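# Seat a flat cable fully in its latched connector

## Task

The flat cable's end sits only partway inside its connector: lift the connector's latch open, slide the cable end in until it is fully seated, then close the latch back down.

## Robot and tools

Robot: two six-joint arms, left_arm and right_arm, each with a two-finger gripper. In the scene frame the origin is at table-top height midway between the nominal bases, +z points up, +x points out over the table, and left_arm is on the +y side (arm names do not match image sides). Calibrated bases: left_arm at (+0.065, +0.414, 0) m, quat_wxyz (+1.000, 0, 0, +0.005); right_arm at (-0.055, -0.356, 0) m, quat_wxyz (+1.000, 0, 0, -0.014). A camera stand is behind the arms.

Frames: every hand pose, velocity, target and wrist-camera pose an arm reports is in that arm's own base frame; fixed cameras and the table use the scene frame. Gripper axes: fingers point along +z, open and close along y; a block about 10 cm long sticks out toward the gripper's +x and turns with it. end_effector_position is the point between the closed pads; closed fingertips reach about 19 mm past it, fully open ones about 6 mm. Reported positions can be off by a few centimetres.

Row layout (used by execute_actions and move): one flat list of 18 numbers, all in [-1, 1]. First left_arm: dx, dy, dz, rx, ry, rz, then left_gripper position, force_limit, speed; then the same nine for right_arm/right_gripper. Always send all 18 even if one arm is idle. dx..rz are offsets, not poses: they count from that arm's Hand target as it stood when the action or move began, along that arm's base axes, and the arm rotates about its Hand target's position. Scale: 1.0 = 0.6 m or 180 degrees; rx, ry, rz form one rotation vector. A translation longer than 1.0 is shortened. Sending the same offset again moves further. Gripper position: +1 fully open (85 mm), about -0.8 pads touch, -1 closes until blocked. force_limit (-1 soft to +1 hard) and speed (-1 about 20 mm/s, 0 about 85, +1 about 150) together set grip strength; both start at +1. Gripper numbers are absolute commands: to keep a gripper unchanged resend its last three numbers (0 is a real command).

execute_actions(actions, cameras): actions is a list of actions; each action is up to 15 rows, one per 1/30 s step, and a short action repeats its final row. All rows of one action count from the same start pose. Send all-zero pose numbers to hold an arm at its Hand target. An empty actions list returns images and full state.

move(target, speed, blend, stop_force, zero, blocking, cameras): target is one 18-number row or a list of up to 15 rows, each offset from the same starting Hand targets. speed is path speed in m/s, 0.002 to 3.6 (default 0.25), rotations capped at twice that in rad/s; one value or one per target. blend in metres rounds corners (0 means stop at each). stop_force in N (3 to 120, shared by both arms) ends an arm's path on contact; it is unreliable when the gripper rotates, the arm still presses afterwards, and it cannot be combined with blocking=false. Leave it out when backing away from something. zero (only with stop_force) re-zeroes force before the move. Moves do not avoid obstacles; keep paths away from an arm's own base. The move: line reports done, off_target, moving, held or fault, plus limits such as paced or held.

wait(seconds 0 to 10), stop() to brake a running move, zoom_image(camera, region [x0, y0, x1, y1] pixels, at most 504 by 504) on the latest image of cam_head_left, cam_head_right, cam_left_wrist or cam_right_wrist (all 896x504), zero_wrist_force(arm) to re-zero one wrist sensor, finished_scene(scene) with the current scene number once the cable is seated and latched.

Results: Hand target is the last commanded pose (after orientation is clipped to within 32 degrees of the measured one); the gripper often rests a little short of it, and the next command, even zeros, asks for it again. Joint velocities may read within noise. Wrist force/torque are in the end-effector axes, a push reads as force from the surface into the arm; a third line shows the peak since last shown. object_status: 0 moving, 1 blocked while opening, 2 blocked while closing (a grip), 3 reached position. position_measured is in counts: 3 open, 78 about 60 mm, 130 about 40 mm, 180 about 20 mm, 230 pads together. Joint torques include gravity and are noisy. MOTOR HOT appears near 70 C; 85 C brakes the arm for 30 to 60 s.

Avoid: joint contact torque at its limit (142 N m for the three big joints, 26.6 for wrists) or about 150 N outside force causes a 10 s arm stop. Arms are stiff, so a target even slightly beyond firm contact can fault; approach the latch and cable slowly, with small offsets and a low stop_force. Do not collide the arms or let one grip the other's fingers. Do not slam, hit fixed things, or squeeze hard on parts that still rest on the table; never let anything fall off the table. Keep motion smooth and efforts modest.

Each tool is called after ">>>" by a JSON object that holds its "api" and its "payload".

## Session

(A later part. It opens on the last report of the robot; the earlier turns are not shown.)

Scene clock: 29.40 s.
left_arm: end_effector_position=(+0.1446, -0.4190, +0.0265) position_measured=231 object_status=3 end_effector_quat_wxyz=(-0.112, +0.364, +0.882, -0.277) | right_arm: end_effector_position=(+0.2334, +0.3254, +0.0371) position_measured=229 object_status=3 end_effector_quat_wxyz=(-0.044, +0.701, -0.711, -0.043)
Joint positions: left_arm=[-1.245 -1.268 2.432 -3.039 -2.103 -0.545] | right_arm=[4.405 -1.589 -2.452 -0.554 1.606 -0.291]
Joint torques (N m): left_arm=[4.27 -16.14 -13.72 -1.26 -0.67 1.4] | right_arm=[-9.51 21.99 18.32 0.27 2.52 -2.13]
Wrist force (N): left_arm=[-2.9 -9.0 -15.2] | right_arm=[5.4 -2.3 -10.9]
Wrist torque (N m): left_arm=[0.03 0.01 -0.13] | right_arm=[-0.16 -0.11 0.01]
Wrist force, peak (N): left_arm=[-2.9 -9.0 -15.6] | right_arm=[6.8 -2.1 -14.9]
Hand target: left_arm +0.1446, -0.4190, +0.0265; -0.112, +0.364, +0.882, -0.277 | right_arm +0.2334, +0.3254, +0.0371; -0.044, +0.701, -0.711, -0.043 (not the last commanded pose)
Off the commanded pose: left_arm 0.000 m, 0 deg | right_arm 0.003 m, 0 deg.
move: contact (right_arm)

>>> {"api": "move", "payload": {"target": [0,0,0,0,0,0,-0.85,-1,0,0,0,0,0,0,0,-0.484,-1,-0.5]}}

>>> {"api": "move", "payload": {"target": [[0,0,0,0,0,0,-0.85,-1,0,0,0,0.07,0,0,0,-0.484,-1,-0.5],[0,0,0,0,0,0,-0.85,-1,0,0.0188,-0.0012,0.088,-0.0111,0.0556,0.001,-0.484,-1,-0.5],[0,0,0,0,0,0,-0.85,-1,0,0.0188,-0.0012,0.015,-0.0111,0.0556,0.001,-0.484,-1,-0.5]], "blend": [0.01,0.005,0], "speed": 0.12, "cameras": ["cam_right_wrist","cam_left_wrist"]}}

>>> {"api": "zoom_image", "payload": {"camera": "cam_right_wrist", "region": [430, 190, 530, 310]}}

>>> {"api": "zoom_image", "payload": {"camera": "cam_left_wrist", "region": [380, 230, 460, 300]}}

Scene clock: 30.47 s.
left_arm: end_effector_position=(+0.1446, -0.4190, +0.0265) position_measured=231 object_status=3 end_effector_quat_wxyz=(-0.112, +0.364, +0.882, -0.277) | right_arm: end_effector_position=(+0.2334, +0.3254, +0.0370) position_measured=190 object_status=0 end_effector_quat_wxyz=(-0.044, +0.701, -0.711, -0.043)
Joint positions: left_arm=[-1.245 -1.268 2.432 -3.039 -2.103 -0.545] | right_arm=[4.405 -1.589 -2.452 -0.554 1.606 -0.291]
Joint torques (N m): left_arm=[4.26 -16.1 -14.47 -1.19 -0.58 1.18] | right_arm=[-8.92 21.52 18.48 2.71 1.37 -1.98]
Wrist force (N): left_arm=[-3.3 -9.1 -15.4] | right_arm=[3.1 -2.4 1.9]
Wrist torque (N m): left_arm=[0.01 0.06 -0.12] | right_arm=[-0.19 -0.07 0.02]
Wrist force, peak (N): left_arm=[-3.0 -9.2 -15.7] | right_arm=[5.5 -2.5 -10.9]
Hand target: left_arm +0.1446, -0.4190, +0.0265; -0.112, +0.364, +0.882, -0.277 | right_arm +0.2334, +0.3254, +0.0371; -0.044, +0.701, -0.711, -0.043
Off the commanded pose: left_arm 0.000 m, 0 deg | right_arm 0.000 m, 0 deg.
move: done

Scene clock: 32.57 s.
left_arm: end_effector_position=(+0.1446, -0.4190, +0.0265) position_measured=231 object_status=3 end_effector_quat_wxyz=(-0.112, +0.364, +0.882, -0.277) | right_arm: end_effector_position=(+0.2447, +0.3247, +0.0461) position_measured=190 object_status=3 end_effector_quat_wxyz=(+0.031, +0.696, -0.711, -0.092)
Joint positions: left_arm=[-1.245 -1.268 2.432 -3.039 -2.103 -0.545] | right_arm=[4.274 -1.644 -2.325 -0.736 1.765 -0.416]
Joint torques (N m): left_arm=[4.68 -16.21 -14.33 -1.22 -0.46 1.16] | right_arm=[-11.88 11.96 9.55 4.83 2.61 -2.08]
Wrist force (N): left_arm=[-3.2 -9.2 -15.1] | right_arm=[3.1 -2.5 2.0]
Wrist torque (N m): left_arm=[0.00 0.06 -0.12] | right_arm=[-0.14 -0.09 -0.01]
Wrist force, peak (N): left_arm=[-2.9 -9.1 -15.6] | right_arm=[3.2 -2.7 3.0]
Hand target: left_arm +0.1446, -0.4190, +0.0265; -0.112, +0.364, +0.882, -0.277 | right_arm +0.2447, +0.3247, +0.0461; +0.031, +0.696, -0.711, -0.092
Off the commanded pose: left_arm 0.000 m, 0 deg | right_arm 0.000 m, 0 deg.
move: done
camera_calibration:
cam_left_wrist: T_world_to_cam=[[0.584348, 0.557417, -0.589766, 0.177142], [0.797711, -0.527987, 0.291355, -0.327215], [-0.148982, -0.640715, -0.753185, -0.0998512], [0, 0, 0, 1]] pos_world=[0.142634, -0.335483, 0.124601]
cam_right_wrist: T_world_to_cam=[[-0.984075, -0.00649279, 0.177636, 0.242257], [0.0699271, 0.904617, 0.42045, -0.314364], [-0.163422, 0.426175, -0.889757, 0.0707035], [0, 0, 0, 1]] pos_world=[0.271936, 0.25582, 0.15205]
Images, in order (width x height): cam_left_wrist 896x504, cam_right_wrist 896x504.

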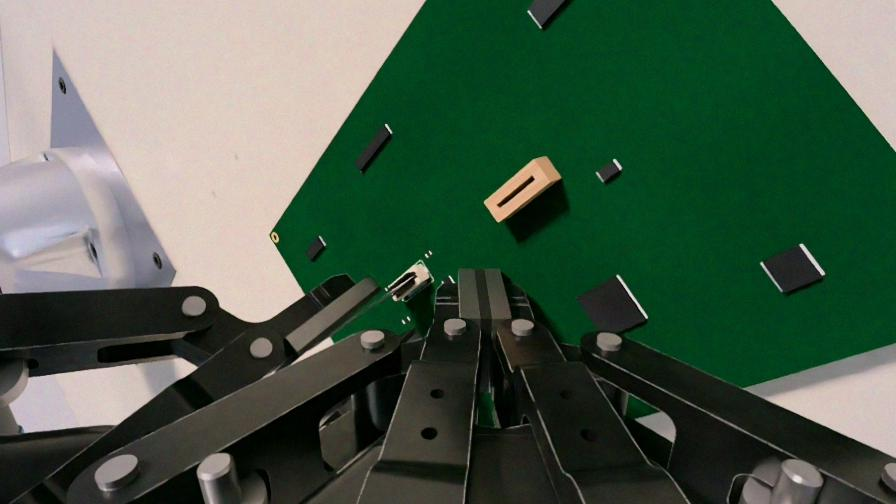

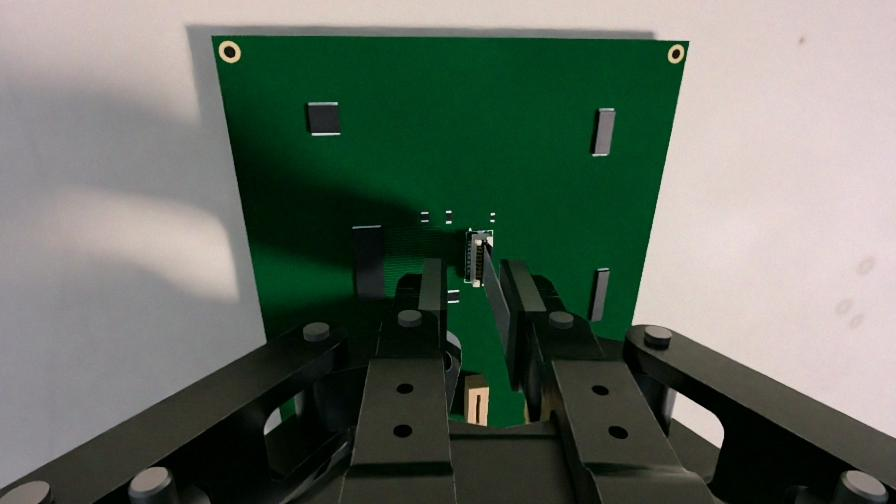

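Scaled by 4.200 from the camera's 896x504 image, which has a finer 1280x720 frame.

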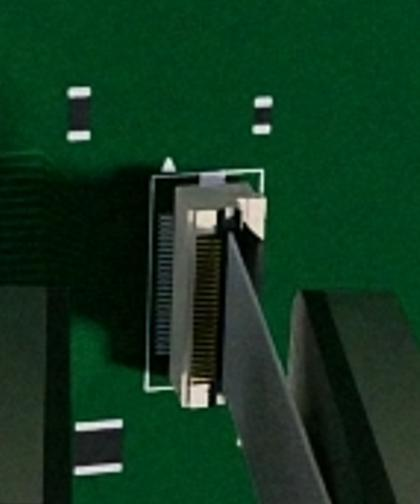

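Scaled by 6.300 from the camera's 896x504 image, which has a finer 1280x720 frame.

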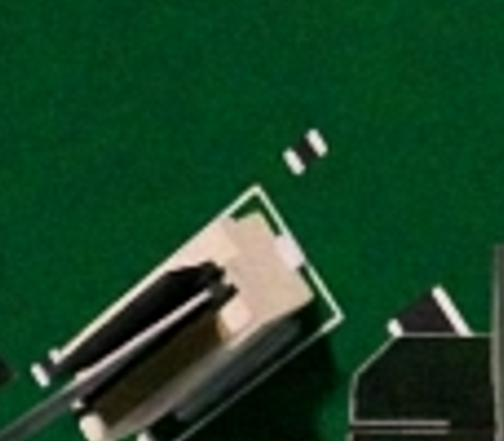

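>>> {"api": "move", "payload": {"target": [0,0,0,0,0,0,-0.85,-1,0,0,0,-0.0158,0,0,0,-0.484,-1,-0.5], "speed": 0.03}}

>>> {"api": "move", "payload": {"target": [0,0,0,0,0,0,-0.85,-1,0,0,0,-0.02,0,0,0,-0.484,-1,-0.5], "speed": 0.005, "stop_force": 4, "cameras": ["cam_right_wrist","cam_left_wrist"]}}

>>> {"api": "zoom_image", "payload": {"camera": "cam_right_wrist", "region": [430, 190, 530, 310]}}

>>> {"api": "zoom_image", "payload": {"camera": "cam_left_wrist", "region": [380, 230, 460, 300]}}

Scene clock: 33.63 s.
left_arm: end_effector_position=(+0.1446, -0.4190, +0.0265) position_measured=231 object_status=3 end_effector_quat_wxyz=(-0.112, +0.364, +0.882, -0.277) | right_arm: end_effector_position=(+0.2447, +0.3247, +0.0367) position_measured=190 object_status=3 end_effector_quat_wxyz=(+0.031, +0.696, -0.711, -0.092)
Joint positions: left_arm=[-1.245 -1.268 2.432 -3.039 -2.103 -0.545] | right_arm=[4.274 -1.667 -2.336 -0.703 1.765 -0.416]
Joint torques (N m): left_arm=[4.52 -16.09 -13.85 -1.22 -0.34 1.09] | right_arm=[-11.13 11.68 8.24 4.88 2.4 -2.06]
Wrist force (N): left_arm=[-2.9 -8.9 -15.5] | right_arm=[3.1 -2.2 2.1]
Wrist torque (N m): left_arm=[0.04 0.00 -0.13] | right_arm=[-0.08 -0.09 -0.01]
Wrist force, peak (N): left_arm=[-3.2 -9.1 -15.4] | right_arm=[3.0 -2.7 2.1]
Hand target: left_arm +0.1446, -0.4190, +0.0265; -0.112, +0.364, +0.882, -0.277 | right_arm +0.2447, +0.3247, +0.0366; +0.031, +0.696, -0.711, -0.092
Off the commanded pose: left_arm 0.000 m, 0 deg | right_arm 0.000 m, 0 deg.
move: done

Scene clock: 35.67 s.
left_arm: end_effector_position=(+0.1446, -0.4190, +0.0265) position_measured=231 object_status=3 end_effector_quat_wxyz=(-0.112, +0.364, +0.882, -0.277) | right_arm: end_effector_position=(+0.2447, +0.3247, +0.0322) position_measured=190 object_status=3 end_effector_quat_wxyz=(+0.031, +0.696, -0.711, -0.092)
Joint positions: left_arm=[-1.245 -1.268 2.432 -3.039 -2.103 -0.545] | right_arm=[4.274 -1.678 -2.34 -0.687 1.765 -0.416]
Joint torques (N m): left_arm=[4.55 -16.13 -13.66 -1.15 -0.25 1.17] | right_arm=[-11.89 27.6 20.06 0.56 -0.96 -1.23]
Wrist force (N): left_arm=[-2.6 -9.0 -15.3] | right_arm=[3.1 -1.1 -1.9]
Wrist torque (N m): left_arm=[0.02 -0.05 -0.12] | right_arm=[-0.17 -0.06 0.00]
Wrist force, peak (N): left_arm=[-2.8 -9.1 -15.7] | right_arm=[3.7 0.4 -5.9]
Hand target: left_arm +0.1446, -0.4190, +0.0265; -0.112, +0.364, +0.882, -0.277 | right_arm +0.2447, +0.3247, +0.0322; +0.031, +0.696, -0.711, -0.092 (not the last commanded pose)
Off the commanded pose: left_arm 0.000 m, 0 deg | right_arm 0.008 m, 0 deg.
move: contact (right_arm)
camera_calibration:
cam_left_wrist: T_world_to_cam=[[0.584348, 0.557417, -0.589766, 0.177142], [0.797711, -0.527987, 0.291355, -0.327215], [-0.148982, -0.640715, -0.753185, -0.0998512], [0, 0, 0, 1]] pos_world=[0.142634, -0.335483, 0.124601]
cam_right_wrist: T_world_to_cam=[[-0.984075, -0.00649279, 0.177636, 0.244726], [0.0699271, 0.904617, 0.42045, -0.30852], [-0.163422, 0.426175, -0.889757, 0.0583359], [0, 0, 0, 1]] pos_world=[0.271936, 0.25582, 0.13815]
Images, in order (width x height): cam_left_wrist 896x504, cam_right_wrist 896x504.

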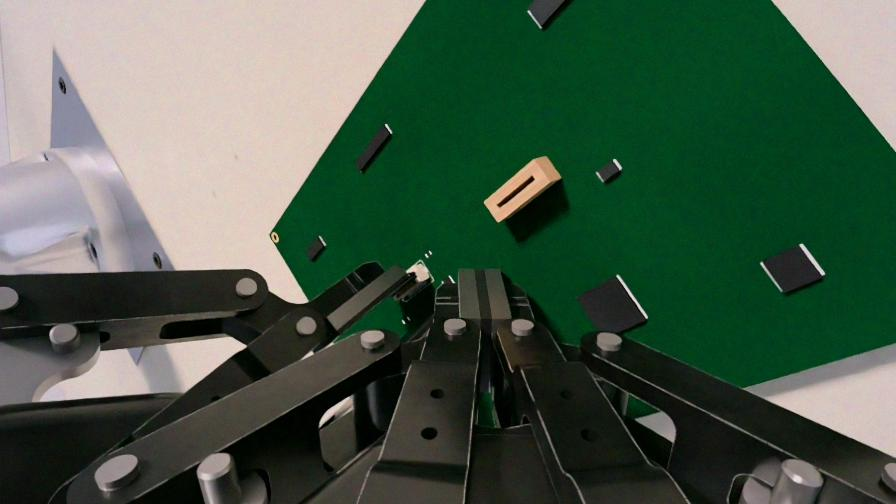

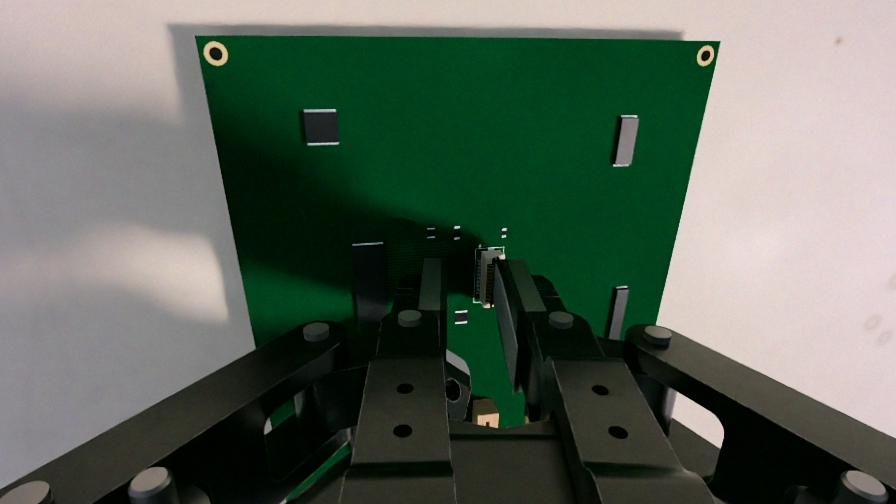

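Scaled by 4.200 from the camera's 896x504 image, which has a finer 1280x720 frame.

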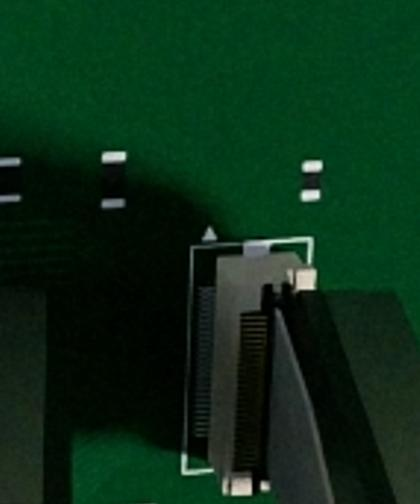

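Scaled by 6.300 from the camera's 896x504 image, which has a finer 1280x720 frame.

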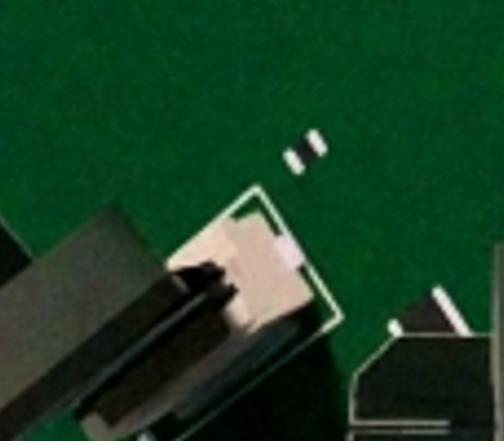

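>>> {"api": "move", "payload": {"target": [[0,0,0,0,0,0,-0.85,-1,0,-0.005,0,-0.004,0,0,0,-0.484,-1,-0.5],[0,0,0,0,0,0,-0.85,-1,0,-0.0055,0,-0.0095,0,0,0,-0.484,-1,-0.5]], "speed": 0.003, "stop_force": 9, "cameras": ["cam_right_wrist","cam_left_wrist"]}}

>>> {"api": "zoom_image", "payload": {"camera": "cam_right_wrist", "region": [430, 190, 530, 310]}}

>>> {"api": "zoom_image", "payload": {"camera": "cam_left_wrist", "region": [380, 230, 460, 300]}}

Scene clock: 38.50 s.
left_arm: end_effector_position=(+0.1446, -0.4190, +0.0265) position_measured=231 object_status=3 end_effector_quat_wxyz=(-0.112, +0.364, +0.882, -0.277) | right_arm: end_effector_position=(+0.2417, +0.3247, +0.0292) position_measured=190 object_status=3 end_effector_quat_wxyz=(+0.031, +0.696, -0.711, -0.092)
Joint positions: left_arm=[-1.245 -1.268 2.432 -3.039 -2.103 -0.545] | right_arm=[4.281 -1.681 -2.349 -0.674 1.765 -0.409]
Joint torques (N m): left_arm=[4.28 -15.54 -13.23 -1.23 -0.03 1.2] | right_arm=[4.79 24.79 17.16 -0.07 -0.17 -0.13]
Wrist force (N): left_arm=[-3.1 -8.8 -15.2] | right_arm=[4.7 -1.0 -12.6]
Wrist torque (N m): left_arm=[0.05 0.03 -0.13] | right_arm=[-0.04 0.05 -0.07]
Wrist force, peak (N): left_arm=[-3.0 -9.0 -15.7] | right_arm=[6.8 0.1 -17.6]
Hand target: left_arm +0.1446, -0.4190, +0.0265; -0.112, +0.364, +0.882, -0.277 | right_arm +0.2417, +0.3247, +0.0292; +0.031, +0.696, -0.711, -0.092 (not the last commanded pose)
Off the commanded pose: left_arm 0.000 m, 0 deg | right_arm 0.003 m, 0 deg.
move: contact (right_arm); path passed 1 of 2 targets
camera_calibration:
cam_left_wrist: T_world_to_cam=[[0.584348, 0.557417, -0.589766, 0.177142], [0.797711, -0.527987, 0.291355, -0.327215], [-0.148982, -0.640715, -0.753185, -0.0998512], [0, 0, 0, 1]] pos_world=[0.142634, -0.335483, 0.124601]
cam_right_wrist: T_world_to_cam=[[-0.984091, -0.00645114, 0.177548, 0.24233], [0.0699424, 0.904576, 0.420537, -0.307012], [-0.163318, 0.426264, -0.889734, 0.0550335], [0, 0, 0, 1]] pos_world=[0.268936, 0.25582, 0.13505]
Images, in order (width x height): cam_left_wrist 896x504, cam_right_wrist 896x504.

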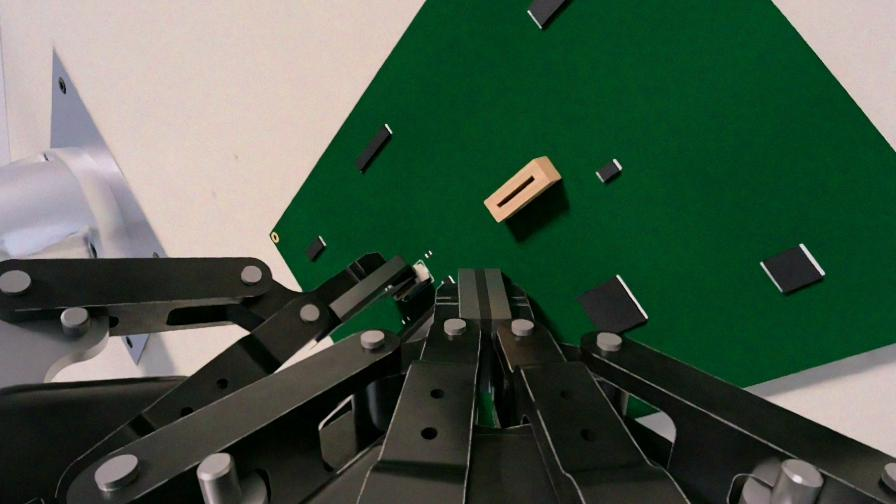

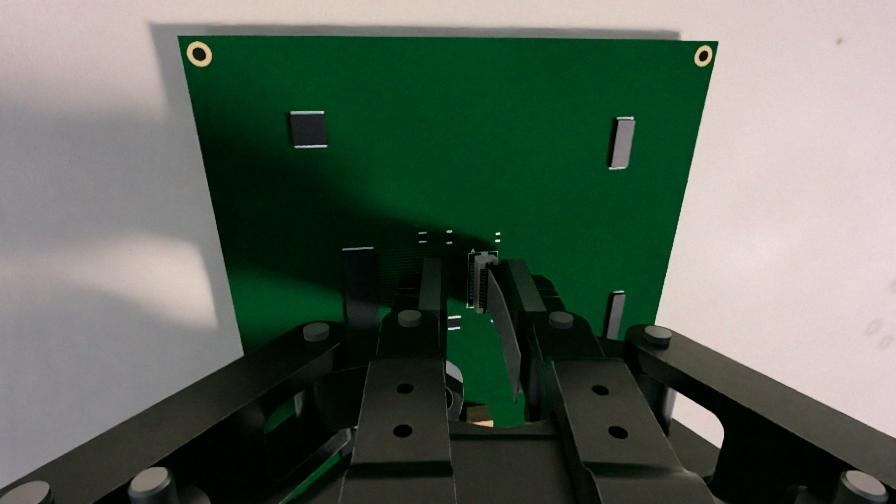

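Scaled by 4.200 from the camera's 896x504 image, which has a finer 1280x720 frame.

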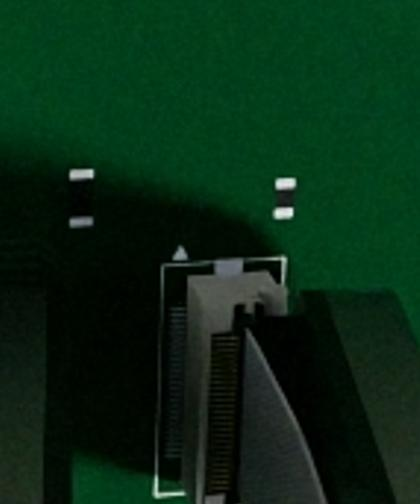

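Scaled by 6.300 from the camera's 896x504 image, which has a finer 1280x720 frame.

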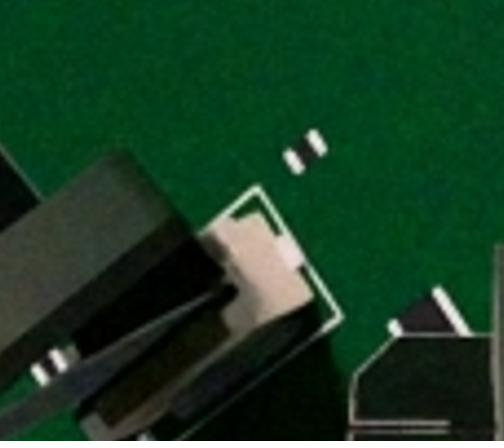

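>>> {"api": "move", "payload": {"target": [[0,0,0.03,0,0,0,-0.85,-1,0,0,0,0.07,0,0,0,-0.484,-1,-0.5],[0,0,0.07,0,0,0,-0.85,-1,0,-0.067,-0.0153,0.095,-0.0015,-0.2111,0,-0.484,-1,-0.5]], "blend": [0.01,0], "speed": 0.2, "cameras": ["cam_right_wrist","cam_left_wrist"]}}

>>> {"api": "zoom_image", "payload": {"camera": "cam_right_wrist", "region": [450, 180, 520, 280]}}

>>> {"api": "zoom_image", "payload": {"camera": "cam_left_wrist", "region": [380, 190, 460, 260]}}

Scene clock: 41.40 s.
left_arm: end_effector_position=(+0.1446, -0.4190, +0.0685) position_measured=231 object_status=3 end_effector_quat_wxyz=(-0.112, +0.364, +0.882, -0.277) | right_arm: end_effector_position=(+0.2015, +0.3155, +0.0862) position_measured=190 object_status=3 end_effector_quat_wxyz=(-0.201, +0.688, -0.683, +0.141)
Joint positions: left_arm=[-1.245 -1.4 2.407 -2.881 -2.103 -0.545] | right_arm=[4.896 -1.281 -2.576 -0.859 1.074 0.177]
Joint torques (N m): left_arm=[-3.01 -32.43 -25.79 -1.55 -1.34 1.46] | right_arm=[12.39 14.71 11.82 0.87 -2.94 1.59]
Wrist force (N): left_arm=[0.0 -1.1 0.2] | right_arm=[3.3 -1.8 1.1]
Wrist torque (N m): left_arm=[-0.07 -0.08 -0.21] | right_arm=[-0.36 -0.12 -0.03]
Wrist force, peak (N): left_arm=[-3.0 -9.1 -15.5] | right_arm=[4.7 -0.9 -12.9]
Hand target: left_arm +0.1446, -0.4190, +0.0685; -0.112, +0.364, +0.882, -0.277 | right_arm +0.2015, +0.3155, +0.0862; -0.201, +0.688, -0.683, +0.141
Off the commanded pose: left_arm 0.000 m, 0 deg | right_arm 0.000 m, 0 deg.
move: done
camera_calibration:
cam_left_wrist: T_world_to_cam=[[0.584348, 0.557417, -0.589766, 0.201912], [0.797711, -0.527987, 0.291355, -0.339452], [-0.148982, -0.640715, -0.753185, -0.0682175], [0, 0, 0, 1]] pos_world=[0.142634, -0.335483, 0.166601]
cam_right_wrist: T_world_to_cam=[[-0.884926, -0.0072623, -0.465675, 0.228211], [-0.202423, 0.906495, 0.370529, -0.261288], [0.419441, 0.422154, -0.803651, -0.020391], [0, 0, 0, 1]] pos_world=[0.157612, 0.247122, 0.1867]
Images, in order (width x height): cam_left_wrist 896x504, cam_right_wrist 896x504.

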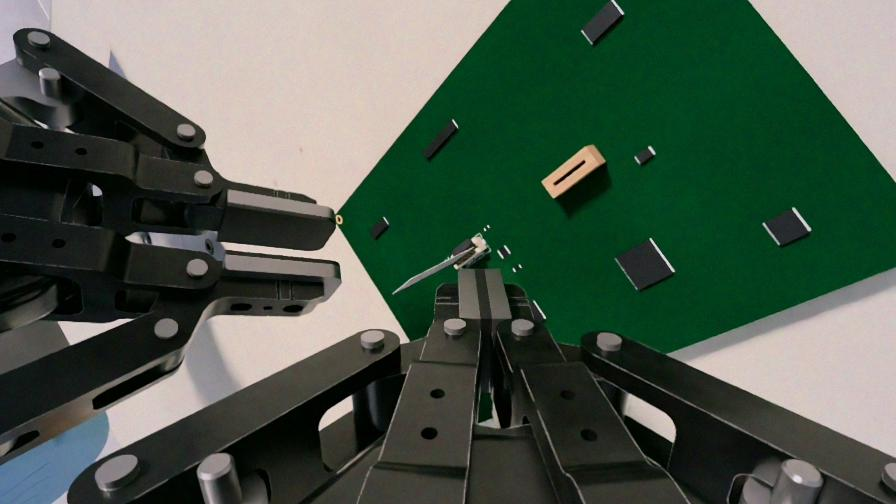

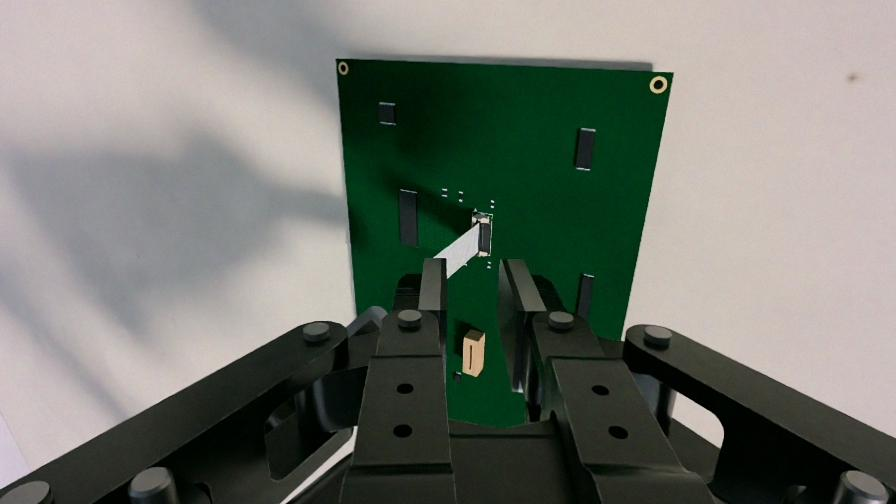

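Scaled by 5.040 from the camera's 896x504 image, which has a finer 1280x720 frame.

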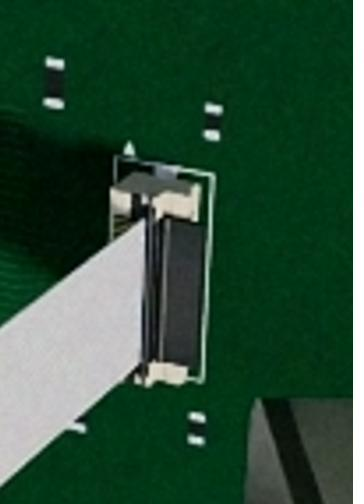

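Scaled by 6.300 from the camera's 896x504 image, which has a finer 1280x720 frame.

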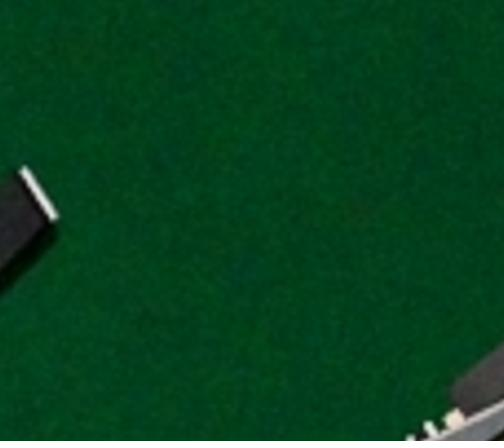

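>>> {"api": "finished_scene", "payload": {"scene": 2}}

The scene is finished: the task was done.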